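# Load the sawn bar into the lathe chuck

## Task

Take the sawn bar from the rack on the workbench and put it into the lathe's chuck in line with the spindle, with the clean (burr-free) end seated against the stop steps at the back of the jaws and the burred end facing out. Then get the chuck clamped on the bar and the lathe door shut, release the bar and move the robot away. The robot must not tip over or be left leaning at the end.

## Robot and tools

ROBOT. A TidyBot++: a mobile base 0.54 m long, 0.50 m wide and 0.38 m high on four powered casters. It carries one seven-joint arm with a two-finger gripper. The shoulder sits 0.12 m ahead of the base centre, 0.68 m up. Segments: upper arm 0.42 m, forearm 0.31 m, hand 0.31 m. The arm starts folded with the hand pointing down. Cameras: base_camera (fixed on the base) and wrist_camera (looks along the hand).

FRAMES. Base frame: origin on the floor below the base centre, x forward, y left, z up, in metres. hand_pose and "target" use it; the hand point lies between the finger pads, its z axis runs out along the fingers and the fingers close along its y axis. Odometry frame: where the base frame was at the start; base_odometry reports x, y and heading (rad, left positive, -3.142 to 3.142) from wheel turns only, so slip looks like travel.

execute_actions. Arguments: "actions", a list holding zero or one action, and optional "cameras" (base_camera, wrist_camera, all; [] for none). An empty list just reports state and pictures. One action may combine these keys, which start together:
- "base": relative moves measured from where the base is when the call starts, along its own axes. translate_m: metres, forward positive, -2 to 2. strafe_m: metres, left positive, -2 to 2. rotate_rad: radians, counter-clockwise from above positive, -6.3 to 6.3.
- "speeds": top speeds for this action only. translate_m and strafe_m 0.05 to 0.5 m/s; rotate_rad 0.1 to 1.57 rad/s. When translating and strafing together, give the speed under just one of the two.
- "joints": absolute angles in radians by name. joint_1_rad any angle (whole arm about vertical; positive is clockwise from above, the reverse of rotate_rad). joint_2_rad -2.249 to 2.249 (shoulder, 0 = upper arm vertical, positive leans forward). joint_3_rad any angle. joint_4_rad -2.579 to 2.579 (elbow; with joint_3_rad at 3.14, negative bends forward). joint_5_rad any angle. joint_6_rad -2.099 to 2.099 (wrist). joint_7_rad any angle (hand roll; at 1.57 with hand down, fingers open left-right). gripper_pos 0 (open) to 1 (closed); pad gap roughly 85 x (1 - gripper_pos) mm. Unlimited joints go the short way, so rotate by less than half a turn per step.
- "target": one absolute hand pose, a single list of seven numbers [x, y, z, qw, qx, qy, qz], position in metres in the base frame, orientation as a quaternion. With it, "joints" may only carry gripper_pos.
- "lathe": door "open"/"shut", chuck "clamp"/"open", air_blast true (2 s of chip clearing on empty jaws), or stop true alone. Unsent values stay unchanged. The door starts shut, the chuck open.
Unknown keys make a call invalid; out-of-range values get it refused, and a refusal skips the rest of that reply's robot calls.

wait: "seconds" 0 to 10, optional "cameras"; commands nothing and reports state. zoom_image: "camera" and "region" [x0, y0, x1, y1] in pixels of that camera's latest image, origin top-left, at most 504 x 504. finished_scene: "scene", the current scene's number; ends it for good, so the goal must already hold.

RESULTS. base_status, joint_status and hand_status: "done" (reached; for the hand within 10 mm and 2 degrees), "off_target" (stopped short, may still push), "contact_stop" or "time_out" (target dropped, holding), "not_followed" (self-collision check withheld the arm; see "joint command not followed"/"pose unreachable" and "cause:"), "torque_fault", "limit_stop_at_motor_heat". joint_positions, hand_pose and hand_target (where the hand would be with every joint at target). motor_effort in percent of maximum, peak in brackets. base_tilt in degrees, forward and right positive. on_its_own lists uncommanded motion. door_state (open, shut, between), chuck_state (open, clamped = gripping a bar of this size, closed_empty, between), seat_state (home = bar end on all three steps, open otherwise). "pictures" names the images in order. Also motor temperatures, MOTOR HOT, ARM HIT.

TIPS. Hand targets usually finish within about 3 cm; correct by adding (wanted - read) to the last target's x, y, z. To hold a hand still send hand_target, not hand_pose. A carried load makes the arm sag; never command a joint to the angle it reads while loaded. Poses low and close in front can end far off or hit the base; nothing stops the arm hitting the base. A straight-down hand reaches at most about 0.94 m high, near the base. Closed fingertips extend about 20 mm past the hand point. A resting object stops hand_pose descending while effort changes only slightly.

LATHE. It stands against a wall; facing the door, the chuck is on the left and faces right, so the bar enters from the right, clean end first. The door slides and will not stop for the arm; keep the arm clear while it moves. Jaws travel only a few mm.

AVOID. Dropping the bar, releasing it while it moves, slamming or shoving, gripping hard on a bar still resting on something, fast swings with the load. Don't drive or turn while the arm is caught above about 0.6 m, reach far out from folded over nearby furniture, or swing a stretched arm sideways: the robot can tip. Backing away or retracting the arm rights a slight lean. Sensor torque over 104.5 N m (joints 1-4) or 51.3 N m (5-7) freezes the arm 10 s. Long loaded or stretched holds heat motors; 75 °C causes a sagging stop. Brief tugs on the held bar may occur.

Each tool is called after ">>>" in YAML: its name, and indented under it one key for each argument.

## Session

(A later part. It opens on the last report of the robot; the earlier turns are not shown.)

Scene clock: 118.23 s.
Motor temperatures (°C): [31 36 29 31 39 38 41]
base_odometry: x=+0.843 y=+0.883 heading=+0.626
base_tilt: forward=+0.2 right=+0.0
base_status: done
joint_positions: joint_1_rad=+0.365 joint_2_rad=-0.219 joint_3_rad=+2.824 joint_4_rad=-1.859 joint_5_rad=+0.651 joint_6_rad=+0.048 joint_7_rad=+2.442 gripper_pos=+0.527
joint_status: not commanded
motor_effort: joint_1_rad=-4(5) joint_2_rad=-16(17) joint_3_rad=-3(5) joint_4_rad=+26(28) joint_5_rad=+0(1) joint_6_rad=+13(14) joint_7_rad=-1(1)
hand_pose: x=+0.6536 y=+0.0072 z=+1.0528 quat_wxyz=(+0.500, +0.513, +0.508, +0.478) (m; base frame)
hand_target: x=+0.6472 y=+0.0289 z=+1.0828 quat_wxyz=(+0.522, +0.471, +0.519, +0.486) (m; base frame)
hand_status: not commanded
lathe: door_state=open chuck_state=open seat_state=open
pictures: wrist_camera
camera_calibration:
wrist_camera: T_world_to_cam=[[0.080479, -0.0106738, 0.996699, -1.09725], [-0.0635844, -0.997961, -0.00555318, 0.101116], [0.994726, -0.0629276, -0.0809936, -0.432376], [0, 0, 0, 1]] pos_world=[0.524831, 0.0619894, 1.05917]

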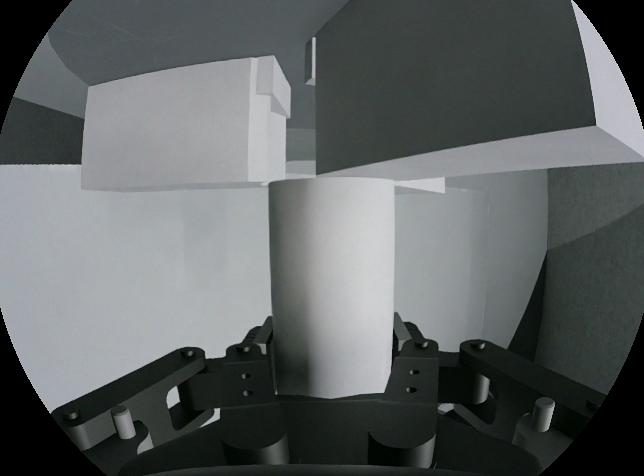

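>>> execute_actions:
  actions:
    - {"base":{"translate_m":-0.006,"strafe_m":-0.002},"speeds":{"translate_m":0.05}}
  cameras: []

>>> execute_actions:
  actions:
    - {"base":{"translate_m":0.008},"joints":{"joint_4_rad":-1.833},"speeds":{"translate_m":0.05}}
  cameras: []

>>> execute_actions:
  actions:
    - {"base":{"translate_m":-0.008},"joints":{"joint_4_rad":-1.831},"speeds":{"translate_m":0.05}}
  cameras: []

>>> execute_actions:
  actions:
    - {"base":{"translate_m":0.008},"joints":{"joint_4_rad":-1.829},"speeds":{"translate_m":0.05}}
  cameras: ["wrist_camera"]

Scene clock: 119.40 s.
Motor temperatures (°C): [31 36 29 31 39 38 41]
base_odometry: x=+0.840 y=+0.878 heading=+0.626
base_tilt: forward=+0.2 right=+0.0
base_status: done
joint_positions: joint_1_rad=+0.363 joint_2_rad=-0.220 joint_3_rad=+2.822 joint_4_rad=-1.859 joint_5_rad=+0.651 joint_6_rad=+0.048 joint_7_rad=+2.442 gripper_pos=+0.527
joint_status: not commanded
motor_effort: joint_1_rad=-1(5) joint_2_rad=-15(18) joint_3_rad=+1(4) joint_4_rad=+26(28) joint_5_rad=-1(1) joint_6_rad=+11(14) joint_7_rad=-1(1)
hand_pose: x=+0.6534 y=+0.0094 z=+1.0530 quat_wxyz=(+0.499, +0.512, +0.509, +0.479) (m; base frame)
hand_target: x=+0.6472 y=+0.0289 z=+1.0828 quat_wxyz=(+0.522, +0.471, +0.519, +0.486) (m; base frame)
hand_status: not commanded
lathe: door_state=open chuck_state=open seat_state=open
pictures: none
No camera images: "cameras" was empty.

Scene clock: 119.93 s.
Motor temperatures (°C): [31 36 29 31 39 38 41]
base_odometry: x=+0.846 y=+0.882 heading=+0.626
base_tilt: forward=+0.2 right=+0.0
base_status: done
joint_positions: joint_1_rad=+0.363 joint_2_rad=-0.219 joint_3_rad=+2.822 joint_4_rad=-1.859 joint_5_rad=+0.651 joint_6_rad=+0.048 joint_7_rad=+2.442 gripper_pos=+0.527
joint_status: all done
motor_effort: joint_1_rad=-1(3) joint_2_rad=-15(18) joint_3_rad=+0(3) joint_4_rad=+26(28) joint_5_rad=-1(1) joint_6_rad=+12(13) joint_7_rad=+0(1)
hand_pose: x=+0.6538 y=+0.0095 z=+1.0527 quat_wxyz=(+0.499, +0.512, +0.509, +0.479) (m; base frame)
hand_target: x=+0.6473 y=+0.0290 z=+1.0841 quat_wxyz=(+0.522, +0.471, +0.519, +0.487) (m; base frame)
hand_status: not commanded
lathe: door_state=open chuck_state=open seat_state=open
pictures: none
No camera images: "cameras" was empty.

Scene clock: 120.53 s.
Motor temperatures (°C): [31 36 29 31 39 38 41]
base_odometry: x=+0.840 y=+0.878 heading=+0.625
base_tilt: forward=+0.2 right=+0.0
base_status: done
joint_positions: joint_1_rad=+0.363 joint_2_rad=-0.220 joint_3_rad=+2.821 joint_4_rad=-1.858 joint_5_rad=+0.651 joint_6_rad=+0.048 joint_7_rad=+2.442 gripper_pos=+0.527
joint_status: all done
motor_effort: joint_1_rad=+0(3) joint_2_rad=-15(19) joint_3_rad=+2(3) joint_4_rad=+26(27) joint_5_rad=-1(1) joint_6_rad=+11(14) joint_7_rad=-1(1)
hand_pose: x=+0.6536 y=+0.0100 z=+1.0535 quat_wxyz=(+0.499, +0.512, +0.509, +0.479) (m; base frame)
hand_target: x=+0.6473 y=+0.0290 z=+1.0853 quat_wxyz=(+0.523, +0.470, +0.518, +0.487) (m; base frame)
hand_status: not commanded
lathe: door_state=open chuck_state=open seat_state=open
pictures: none
No camera images: "cameras" was empty.

Scene clock: 121.07 s.
Motor temperatures (°C): [31 36 29 31 39 38 41]
base_odometry: x=+0.846 y=+0.882 heading=+0.626
base_tilt: forward=+0.2 right=+0.0
base_status: done
joint_positions: joint_1_rad=+0.363 joint_2_rad=-0.219 joint_3_rad=+2.821 joint_4_rad=-1.858 joint_5_rad=+0.651 joint_6_rad=+0.048 joint_7_rad=+2.442 gripper_pos=+0.527
joint_status: all done
motor_effort: joint_1_rad=-2(3) joint_2_rad=-15(18) joint_3_rad=+0(2) joint_4_rad=+27(28) joint_5_rad=-1(1) joint_6_rad=+12(13) joint_7_rad=-1(1)
hand_pose: x=+0.6539 y=+0.0102 z=+1.0534 quat_wxyz=(+0.499, +0.512, +0.509, +0.479) (m; base frame)
hand_target: x=+0.6473 y=+0.0291 z=+1.0866 quat_wxyz=(+0.523, +0.469, +0.518, +0.488) (m; base frame)
hand_status: not commanded
lathe: door_state=open chuck_state=open seat_state=open
pictures: wrist_camera
camera_calibration:
wrist_camera: T_world_to_cam=[[0.0796622, -0.00980292, 0.996774, -1.09739], [-0.058375, -0.998281, -0.00515241, 0.100249], [0.995111, -0.0577762, -0.0800976, -0.433642], [0, 0, 0, 1]] pos_world=[0.524794, 0.0642647, 1.05963]

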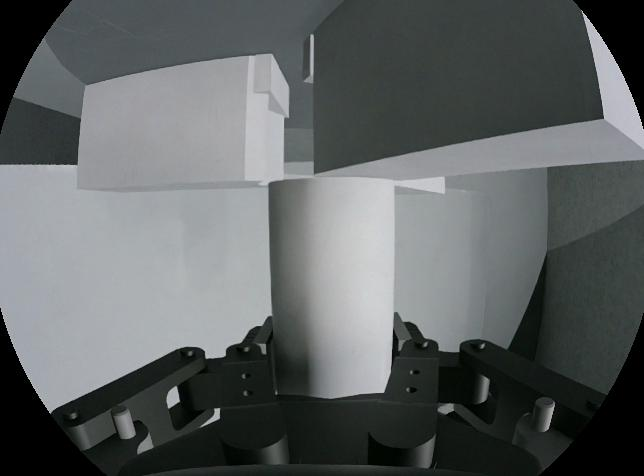

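>>> execute_actions:
  actions:
    - {"base":{"translate_m":0.006},"speeds":{"translate_m":0.05}}
  cameras: ["wrist_camera"]

>>> zoom_image:
  camera: "wrist_camera"
  region: [230, 130, 410, 210]

>>> execute_actions:
  actions:
    - {"base":{"translate_m":0.005},"speeds":{"translate_m":0.05}}
  cameras: ["wrist_camera"]

>>> zoom_image:
  camera: "wrist_camera"
  region: [230, 130, 410, 210]

Scene clock: 124.37 s.
Motor temperatures (°C): [31 36 29 31 39 38 41]
base_odometry: x=+0.851 y=+0.886 heading=+0.626
base_tilt: forward=+0.2 right=+0.0
base_status: done
joint_positions: joint_1_rad=+0.359 joint_2_rad=-0.219 joint_3_rad=+2.816 joint_4_rad=-1.857 joint_5_rad=+0.651 joint_6_rad=+0.048 joint_7_rad=+2.442 gripper_pos=+0.527
joint_status: not commanded
motor_effort: joint_1_rad=+0(3) joint_2_rad=-15(17) joint_3_rad=+3(3) joint_4_rad=+26(28) joint_5_rad=-1(1) joint_6_rad=+11(13) joint_7_rad=-1(1)
hand_pose: x=+0.6539 y=+0.0147 z=+1.0534 quat_wxyz=(+0.497, +0.510, +0.512, +0.481) (m; base frame)
hand_target: x=+0.6473 y=+0.0291 z=+1.0866 quat_wxyz=(+0.523, +0.469, +0.518, +0.488) (m; base frame)
hand_status: not commanded
lathe: door_state=open chuck_state=open seat_state=open
pictures: wrist_camera
camera_calibration:
wrist_camera: T_world_to_cam=[[0.0796858, -0.00830453, 0.996785, -1.09745], [-0.0505805, -0.998711, -0.00427703, 0.0987453], [0.995536, -0.0500771, -0.0800031, -0.433922], [0, 0, 0, 1]] pos_world=[0.52443, 0.0677747, 1.05963]

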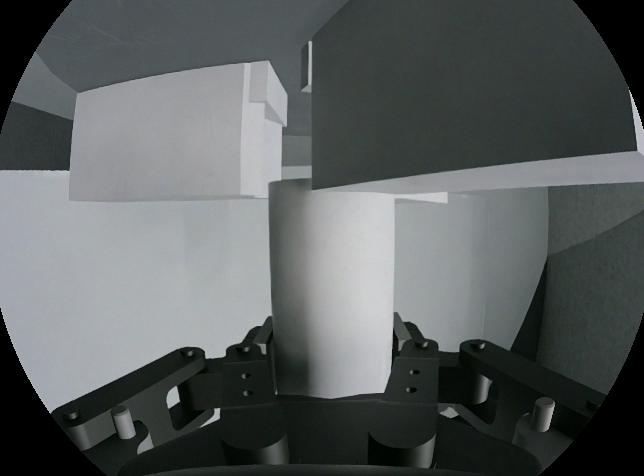

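Scaled by 2.800.

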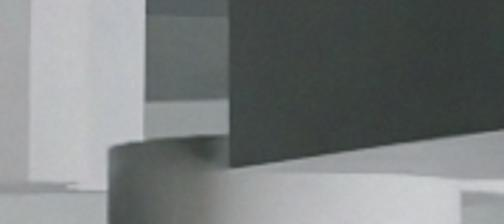

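Scene clock: 124.87 s.
Motor temperatures (°C): [31 36 29 31 39 38 41]
base_odometry: x=+0.855 y=+0.889 heading=+0.626
base_tilt: forward=+0.2 right=+0.0
base_status: done
joint_positions: joint_1_rad=+0.359 joint_2_rad=-0.221 joint_3_rad=+2.816 joint_4_rad=-1.860 joint_5_rad=+0.651 joint_6_rad=+0.048 joint_7_rad=+2.443 gripper_pos=+0.527
joint_status: not commanded
motor_effort: joint_1_rad=+1(1) joint_2_rad=-14(17) joint_3_rad=+2(4) joint_4_rad=+29(32) joint_5_rad=-1(2) joint_6_rad=+12(15) joint_7_rad=-2(2)
hand_pose: x=+0.6530 y=+0.0149 z=+1.0531 quat_wxyz=(+0.498, +0.509, +0.512, +0.480) (m; base frame)
hand_target: x=+0.6473 y=+0.0291 z=+1.0866 quat_wxyz=(+0.523, +0.469, +0.518, +0.488) (m; base frame)
hand_status: not commanded
lathe: door_state=open chuck_state=open seat_state=open
pictures: wrist_camera
camera_calibration:
wrist_camera: T_world_to_cam=[[0.0799045, -0.00702086, 0.996778, -1.09719], [-0.0506354, -0.998713, -0.00297542, 0.0976228], [0.995516, -0.0502345, -0.0801571, -0.43285], [0, 0, 0, 1]] pos_world=[0.523522, 0.06805, 1.05925]

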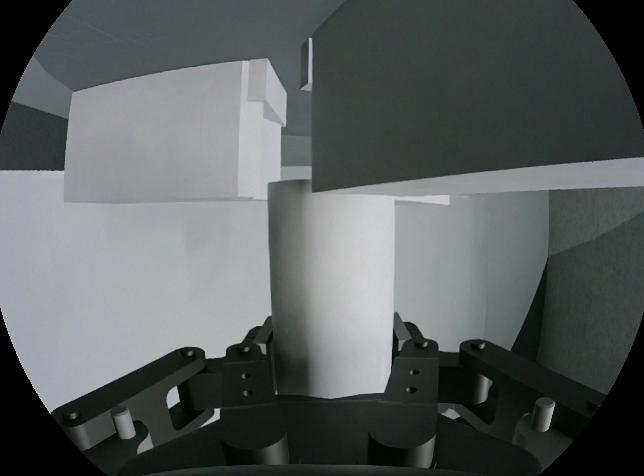

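Scaled by 2.800.

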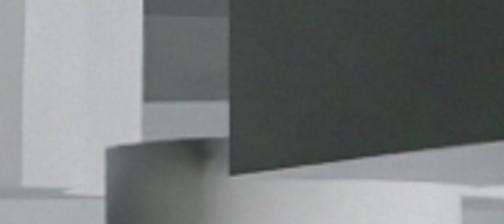

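>>> execute_actions:
  actions:
    - {"base":{"translate_m":-0.006},"speeds":{"translate_m":0.05}}
  cameras: []

>>> execute_actions:
  actions:
    - {"base":{"strafe_m":0.01},"speeds":{"strafe_m":0.06}}
  cameras: ["wrist_camera"]

Scene clock: 125.57 s.
Motor temperatures (°C): [31 36 29 31 39 38 41]
base_odometry: x=+0.850 y=+0.885 heading=+0.626
base_tilt: forward=+0.2 right=+0.0
base_status: done
joint_positions: joint_1_rad=+0.359 joint_2_rad=-0.218 joint_3_rad=+2.816 joint_4_rad=-1.858 joint_5_rad=+0.651 joint_6_rad=+0.048 joint_7_rad=+2.443 gripper_pos=+0.527
joint_status: not commanded
motor_effort: joint_1_rad=+0(1) joint_2_rad=-15(18) joint_3_rad=+2(4) joint_4_rad=+26(30) joint_5_rad=+0(1) joint_6_rad=+11(14) joint_7_rad=-1(1)
hand_pose: x=+0.6541 y=+0.0146 z=+1.0526 quat_wxyz=(+0.497, +0.510, +0.512, +0.480) (m; base frame)
hand_target: x=+0.6473 y=+0.0291 z=+1.0866 quat_wxyz=(+0.523, +0.469, +0.518, +0.488) (m; base frame)
hand_status: not commanded
lathe: door_state=open chuck_state=open seat_state=open
pictures: none
No camera images: "cameras" was empty.

Scene clock: 126.20 s.
Motor temperatures (°C): [31 36 29 31 39 38 41]
base_odometry: x=+0.844 y=+0.893 heading=+0.626
base_tilt: forward=+0.2 right=+0.0
base_status: done
joint_positions: joint_1_rad=+0.358 joint_2_rad=-0.218 joint_3_rad=+2.813 joint_4_rad=-1.858 joint_5_rad=+0.651 joint_6_rad=+0.048 joint_7_rad=+2.443 gripper_pos=+0.527
joint_status: not commanded
motor_effort: joint_1_rad=+0(2) joint_2_rad=-16(18) joint_3_rad=+2(5) joint_4_rad=+26(27) joint_5_rad=-1(1) joint_6_rad=+11(13) joint_7_rad=-1(1)
hand_pose: x=+0.6542 y=+0.0176 z=+1.0523 quat_wxyz=(+0.496, +0.509, +0.514, +0.481) (m; base frame)
hand_target: x=+0.6473 y=+0.0291 z=+1.0866 quat_wxyz=(+0.523, +0.469, +0.518, +0.488) (m; base frame)
hand_status: not commanded
lathe: door_state=open chuck_state=open seat_state=open
pictures: wrist_camera
camera_calibration:
wrist_camera: T_world_to_cam=[[0.0817088, -0.00696678, 0.996632, -1.09749], [-0.0455084, -0.998959, -0.00325204, 0.0972304], [0.995617, -0.0450894, -0.0819408, -0.432246], [0, 0, 0, 1]] pos_world=[0.52445, 0.0699936, 1.05869]

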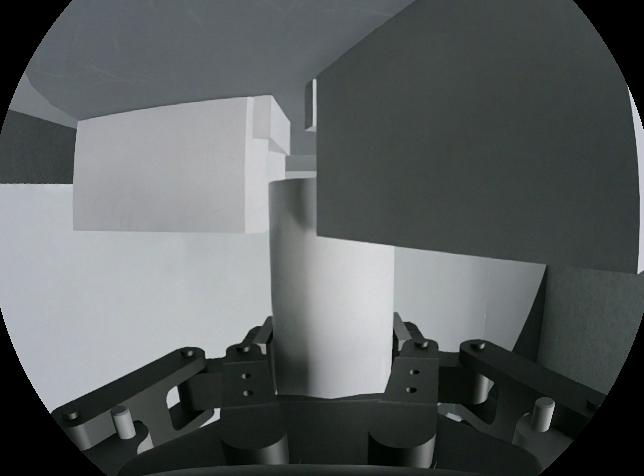

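>>> execute_actions:
  actions:
    - {"base":{"strafe_m":0.008},"speeds":{"strafe_m":0.06}}
  cameras: []

>>> execute_actions:
  actions:
    - {"base":{"strafe_m":0.006},"speeds":{"strafe_m":0.05}}
  cameras: ["wrist_camera"]

Scene clock: 127.00 s.
Motor temperatures (°C): [31 36 29 31 39 38 41]
base_odometry: x=+0.840 y=+0.900 heading=+0.625
base_tilt: forward=+0.2 right=+0.0
base_status: done
joint_positions: joint_1_rad=+0.357 joint_2_rad=-0.218 joint_3_rad=+2.812 joint_4_rad=-1.858 joint_5_rad=+0.651 joint_6_rad=+0.048 joint_7_rad=+2.443 gripper_pos=+0.527
joint_status: not commanded
motor_effort: joint_1_rad=+0(3) joint_2_rad=-17(18) joint_3_rad=+2(5) joint_4_rad=+26(27) joint_5_rad=-1(1) joint_6_rad=+11(13) joint_7_rad=-1(1)
hand_pose: x=+0.6542 y=+0.0183 z=+1.0522 quat_wxyz=(+0.496, +0.508, +0.514, +0.482) (m; base frame)
hand_target: x=+0.6473 y=+0.0291 z=+1.0866 quat_wxyz=(+0.523, +0.469, +0.518, +0.488) (m; base frame)
hand_status: not commanded
lathe: door_state=open chuck_state=open seat_state=open
pictures: none
No camera images: "cameras" was empty.

Scene clock: 127.60 s.
Motor temperatures (°C): [31 36 29 31 39 38 41]
base_odometry: x=+0.836 y=+0.905 heading=+0.625
base_tilt: forward=+0.2 right=+0.0
base_status: done
joint_positions: joint_1_rad=+0.358 joint_2_rad=-0.218 joint_3_rad=+2.815 joint_4_rad=-1.858 joint_5_rad=+0.651 joint_6_rad=+0.048 joint_7_rad=+2.443 gripper_pos=+0.527
joint_status: not commanded
motor_effort: joint_1_rad=+0(2) joint_2_rad=-16(18) joint_3_rad=+2(3) joint_4_rad=+26(27) joint_5_rad=-1(1) joint_6_rad=+11(13) joint_7_rad=-1(1)
hand_pose: x=+0.6541 y=+0.0159 z=+1.0525 quat_wxyz=(+0.497, +0.509, +0.513, +0.481) (m; base frame)
hand_target: x=+0.6473 y=+0.0291 z=+1.0866 quat_wxyz=(+0.523, +0.469, +0.518, +0.488) (m; base frame)
hand_status: not commanded
lathe: door_state=open chuck_state=open seat_state=open
pictures: wrist_camera
camera_calibration:
wrist_camera: T_world_to_cam=[[0.0813673, -0.00759422, 0.996655, -1.09748], [-0.0483092, -0.998826, -0.00366678, 0.0978464], [0.995513, -0.0478492, -0.0816386, -0.432456], [0, 0, 0, 1]] pos_world=[0.524541, 0.0687043, 1.05886]

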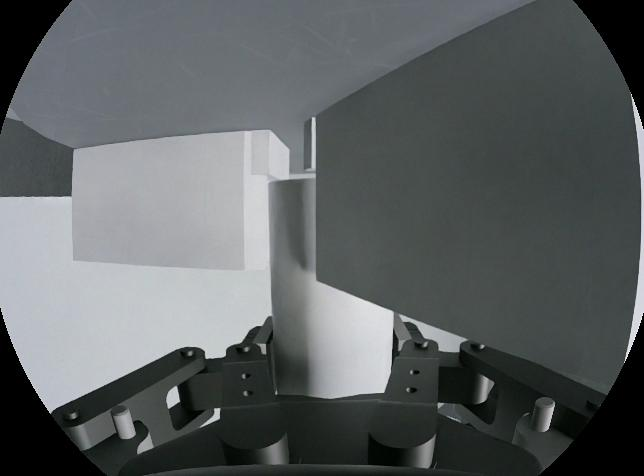

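>>> execute_actions:
  actions:
    - {"base":{"strafe_m":0.006},"speeds":{"strafe_m":0.05}}
  cameras: []

>>> execute_actions:
  actions:
    - {"lathe":{"chuck":"clamp"}}
  cameras: []

>>> wait:
  seconds: 1.5
  cameras: ["wrist_camera"]

Scene clock: 128.33 s.
Motor temperatures (°C): [31 36 29 31 39 38 41]
base_odometry: x=+0.833 y=+0.910 heading=+0.625
base_tilt: forward=+0.2 right=+0.0
base_status: done
joint_positions: joint_1_rad=+0.362 joint_2_rad=-0.218 joint_3_rad=+2.820 joint_4_rad=-1.858 joint_5_rad=+0.651 joint_6_rad=+0.048 joint_7_rad=+2.443 gripper_pos=+0.527
joint_status: not commanded
motor_effort: joint_1_rad=-2(4) joint_2_rad=-16(16) joint_3_rad=+0(4) joint_4_rad=+27(27) joint_5_rad=-1(1) joint_6_rad=+13(14) joint_7_rad=-1(1)
hand_pose: x=+0.6541 y=+0.0112 z=+1.0527 quat_wxyz=(+0.498, +0.512, +0.510, +0.479) (m; base frame)
hand_target: x=+0.6473 y=+0.0291 z=+1.0866 quat_wxyz=(+0.523, +0.469, +0.518, +0.488) (m; base frame)
hand_status: not commanded
lathe: door_state=open chuck_state=open seat_state=open
pictures: none
No camera images: "cameras" was empty.

Scene clock: 128.63 s.
Motor temperatures (°C): [31 36 29 31 39 38 41]
base_odometry: x=+0.833 y=+0.910 heading=+0.625
base_tilt: forward=+0.2 right=+0.0
base_status: not commanded
joint_positions: joint_1_rad=+0.362 joint_2_rad=-0.218 joint_3_rad=+2.820 joint_4_rad=-1.858 joint_5_rad=+0.651 joint_6_rad=+0.048 joint_7_rad=+2.443 gripper_pos=+0.527
joint_status: not commanded
motor_effort: joint_1_rad=-2(3) joint_2_rad=-17(17) joint_3_rad=+0(2) joint_4_rad=+29(29) joint_5_rad=-1(1) joint_6_rad=+14(14) joint_7_rad=-1(1)
hand_pose: x=+0.6541 y=+0.0112 z=+1.0527 quat_wxyz=(+0.498, +0.512, +0.510, +0.479) (m; base frame)
hand_target: x=+0.6473 y=+0.0291 z=+1.0866 quat_wxyz=(+0.523, +0.469, +0.518, +0.488) (m; base frame)
hand_status: not commanded
lathe: door_state=open chuck_state=between seat_state=open
pictures: none
No camera images: "cameras" was empty.

Scene clock: 130.13 s.
Motor temperatures (°C): [31 36 29 31 39 38 41]
base_odometry: x=+0.833 y=+0.910 heading=+0.625
base_tilt: forward=+0.2 right=+0.0
base_status: not commanded
joint_positions: joint_1_rad=+0.362 joint_2_rad=-0.219 joint_3_rad=+2.820 joint_4_rad=-1.861 joint_5_rad=+0.648 joint_6_rad=+0.048 joint_7_rad=+2.443 gripper_pos=+0.527
joint_status: not commanded
motor_effort: joint_1_rad=-1(3) joint_2_rad=-16(17) joint_3_rad=+1(2) joint_4_rad=+30(29) joint_5_rad=+3(1) joint_6_rad=+15(14) joint_7_rad=+3(1)
hand_pose: x=+0.6537 y=+0.0113 z=+1.0515 quat_wxyz=(+0.497, +0.513, +0.510, +0.479) (m; base frame)
hand_target: x=+0.6473 y=+0.0291 z=+1.0866 quat_wxyz=(+0.523, +0.469, +0.518, +0.488) (m; base frame)
hand_status: not commanded
wait: 1.50 s; at rest by 0.67 s
lathe: door_state=open chuck_state=clamped seat_state=home
pictures: wrist_camera
camera_calibration:
wrist_camera: T_world_to_cam=[[0.0826217, -0.0118067, 0.996511, -1.09716], [-0.0566211, -0.99837, -0.00713423, 0.102319], [0.994971, -0.0558341, -0.0831556, -0.430321], [0, 0, 0, 1]] pos_world=[0.5246, 0.0651718, 1.05827]

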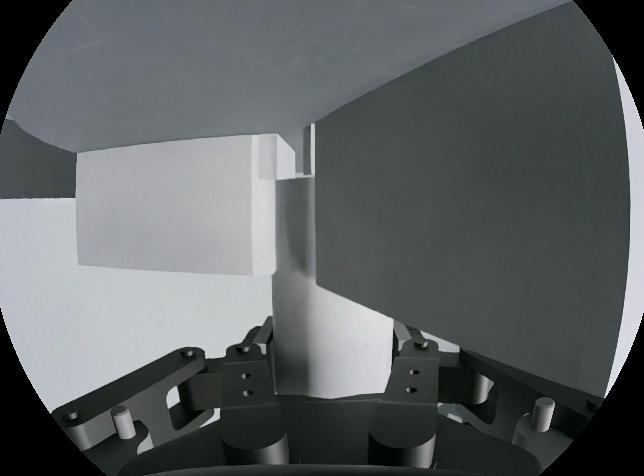

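>>> execute_actions:
  actions:
    - {"joints":{"gripper_pos":0,"joint_4_rad":-1.852}}
  cameras: ["wrist_camera"]

Scene clock: 131.40 s.
Motor temperatures (°C): [31 36 29 31 39 38 41]
base_odometry: x=+0.833 y=+0.910 heading=+0.625
base_tilt: forward=+0.2 right=+0.0
base_status: not commanded
joint_positions: joint_1_rad=+0.361 joint_2_rad=-0.236 joint_3_rad=+2.819 joint_4_rad=-1.851 joint_5_rad=+0.654 joint_6_rad=+0.050 joint_7_rad=+2.450 gripper_pos=+0.000
joint_status: all done
motor_effort: joint_1_rad=+0(2) joint_2_rad=-10(17) joint_3_rad=+1(2) joint_4_rad=+21(30) joint_5_rad=+0(3) joint_6_rad=+7(14) joint_7_rad=+0(3)
hand_pose: x=+0.6481 y=+0.0148 z=+1.0662 quat_wxyz=(+0.508, +0.500, +0.509, +0.482) (m; base frame)
hand_target: x=+0.6470 y=+0.0281 z=+1.0722 quat_wxyz=(+0.517, +0.476, +0.523, +0.482) (m; base frame)
hand_status: not commanded
lathe: door_state=open chuck_state=clamped seat_state=home
pictures: wrist_camera
camera_calibration:
wrist_camera: T_world_to_cam=[[0.0561888, 0.00870095, 0.998382, -1.09639], [-0.0532335, -0.998514, 0.0116981, 0.0832881], [0.997, -0.0538047, -0.0556421, -0.453994], [0, 0, 0, 1]] pos_world=[0.51867, 0.0682769, 1.06838]

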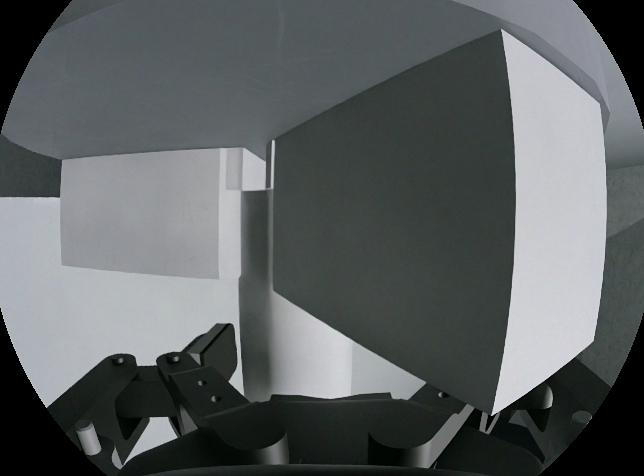

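>>> execute_actions:
  actions:
    - {"joints":{"joint_4_rad":-1.875}}
  cameras: ["wrist_camera"]

Scene clock: 133.20 s.
Motor temperatures (°C): [31 36 29 31 39 38 41]
base_odometry: x=+0.833 y=+0.910 heading=+0.625
base_tilt: forward=+0.2 right=+0.0
base_status: not commanded
joint_positions: joint_1_rad=+0.361 joint_2_rad=-0.236 joint_3_rad=+2.819 joint_4_rad=-1.859 joint_5_rad=+0.654 joint_6_rad=+0.050 joint_7_rad=+2.450 gripper_pos=+0.000
joint_status: all done
motor_effort: joint_1_rad=+0(1) joint_2_rad=-10(11) joint_3_rad=+2(2) joint_4_rad=+21(22) joint_5_rad=+0(1) joint_6_rad=+8(8) joint_7_rad=-1(1)
hand_pose: x=+0.6479 y=+0.0144 z=+1.0612 quat_wxyz=(+0.507, +0.502, +0.511, +0.480) (m; base frame)
hand_target: x=+0.6464 y=+0.0270 z=+1.0579 quat_wxyz=(+0.512, +0.482, +0.528, +0.476) (m; base frame)
hand_status: not commanded
lathe: door_state=open chuck_state=clamped seat_state=home
pictures: wrist_camera
camera_calibration:
wrist_camera: T_world_to_cam=[[0.0640541, 0.00829159, 0.997912, -1.09604], [-0.053725, -0.998487, 0.0117449, 0.0832476], [0.996499, -0.0543652, -0.0635117, -0.445384], [0, 0, 0, 1]] pos_world=[0.518503, 0.0679962, 1.06449]

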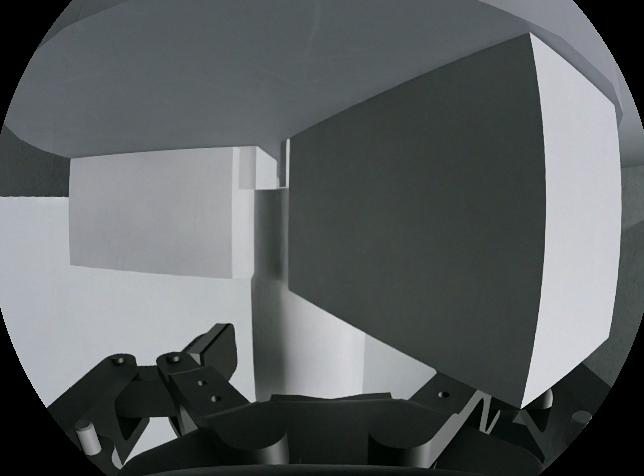

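>>> execute_actions:
  actions:
    - {"base":{"translate_m":-0.65,"strafe_m":-0.03}}
  cameras: ["base_camera"]

>>> execute_actions:
  actions:
    - {"lathe":{"door":"shut"}}
  cameras: []

>>> wait:
  seconds: 4
  cameras: ["base_camera"]

Scene clock: 135.90 s.
Motor temperatures (°C): [31 36 29 31 39 38 41]
base_odometry: x=+0.323 y=+0.505 heading=+0.625
base_tilt: forward=+0.2 right=+0.0
base_status: done
joint_positions: joint_1_rad=+0.361 joint_2_rad=-0.248 joint_3_rad=+2.819 joint_4_rad=-1.859 joint_5_rad=+0.654 joint_6_rad=+0.050 joint_7_rad=+2.450 gripper_pos=+0.000
joint_status: not commanded
motor_effort: joint_1_rad=+0(1) joint_2_rad=-10(14) joint_3_rad=+2(3) joint_4_rad=+21(22) joint_5_rad=-1(1) joint_6_rad=+8(9) joint_7_rad=+0(1)
hand_pose: x=+0.6437 y=+0.0160 z=+1.0670 quat_wxyz=(+0.510, +0.499, +0.509, +0.481) (m; base frame)
hand_target: x=+0.6464 y=+0.0270 z=+1.0579 quat_wxyz=(+0.512, +0.482, +0.528, +0.476) (m; base frame)
hand_status: not commanded
lathe: door_state=open chuck_state=clamped seat_state=home
pictures: base_camera

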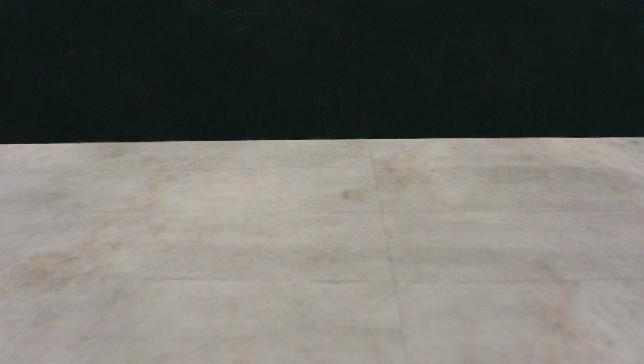

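Scene clock: 136.20 s.
Motor temperatures (°C): [31 36 29 31 39 38 41]
base_odometry: x=+0.323 y=+0.505 heading=+0.625
base_tilt: forward=+0.2 right=+0.0
base_status: not commanded
joint_positions: joint_1_rad=+0.361 joint_2_rad=-0.248 joint_3_rad=+2.819 joint_4_rad=-1.859 joint_5_rad=+0.654 joint_6_rad=+0.050 joint_7_rad=+2.450 gripper_pos=+0.000
joint_status: not commanded
motor_effort: joint_1_rad=+1(1) joint_2_rad=-10(10) joint_3_rad=+2(3) joint_4_rad=+21(21) joint_5_rad=-1(1) joint_6_rad=+8(8) joint_7_rad=-1(1)
hand_pose: x=+0.6437 y=+0.0160 z=+1.0670 quat_wxyz=(+0.510, +0.499, +0.509, +0.481) (m; base frame)
hand_target: x=+0.6464 y=+0.0270 z=+1.0579 quat_wxyz=(+0.512, +0.482, +0.528, +0.476) (m; base frame)
hand_status: not commanded
lathe: door_state=between chuck_state=clamped seat_state=home
pictures: none
No camera images: "cameras" was empty.

Scene clock: 140.20 s.
Motor temperatures (°C): [31 36 29 31 39 38 41]
base_odometry: x=+0.323 y=+0.505 heading=+0.625
base_tilt: forward=+0.2 right=+0.0
base_status: not commanded
joint_positions: joint_1_rad=+0.361 joint_2_rad=-0.248 joint_3_rad=+2.819 joint_4_rad=-1.859 joint_5_rad=+0.654 joint_6_rad=+0.050 joint_7_rad=+2.450 gripper_pos=+0.000
joint_status: not commanded
motor_effort: joint_1_rad=+0(1) joint_2_rad=-10(10) joint_3_rad=+2(3) joint_4_rad=+21(21) joint_5_rad=+0(1) joint_6_rad=+8(8) joint_7_rad=-1(1)
hand_pose: x=+0.6437 y=+0.0160 z=+1.0670 quat_wxyz=(+0.510, +0.499, +0.509, +0.481) (m; base frame)
hand_target: x=+0.6464 y=+0.0270 z=+1.0579 quat_wxyz=(+0.512, +0.482, +0.528, +0.476) (m; base frame)
hand_status: not commanded
wait: 4.00 s; at rest by 0.27 s
lathe: door_state=shut chuck_state=clamped seat_state=home
pictures: base_camera

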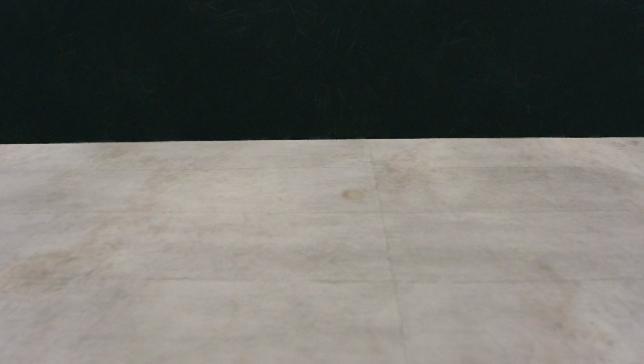

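>>> finished_scene:
  scene: 2

The scene is finished: the task was done.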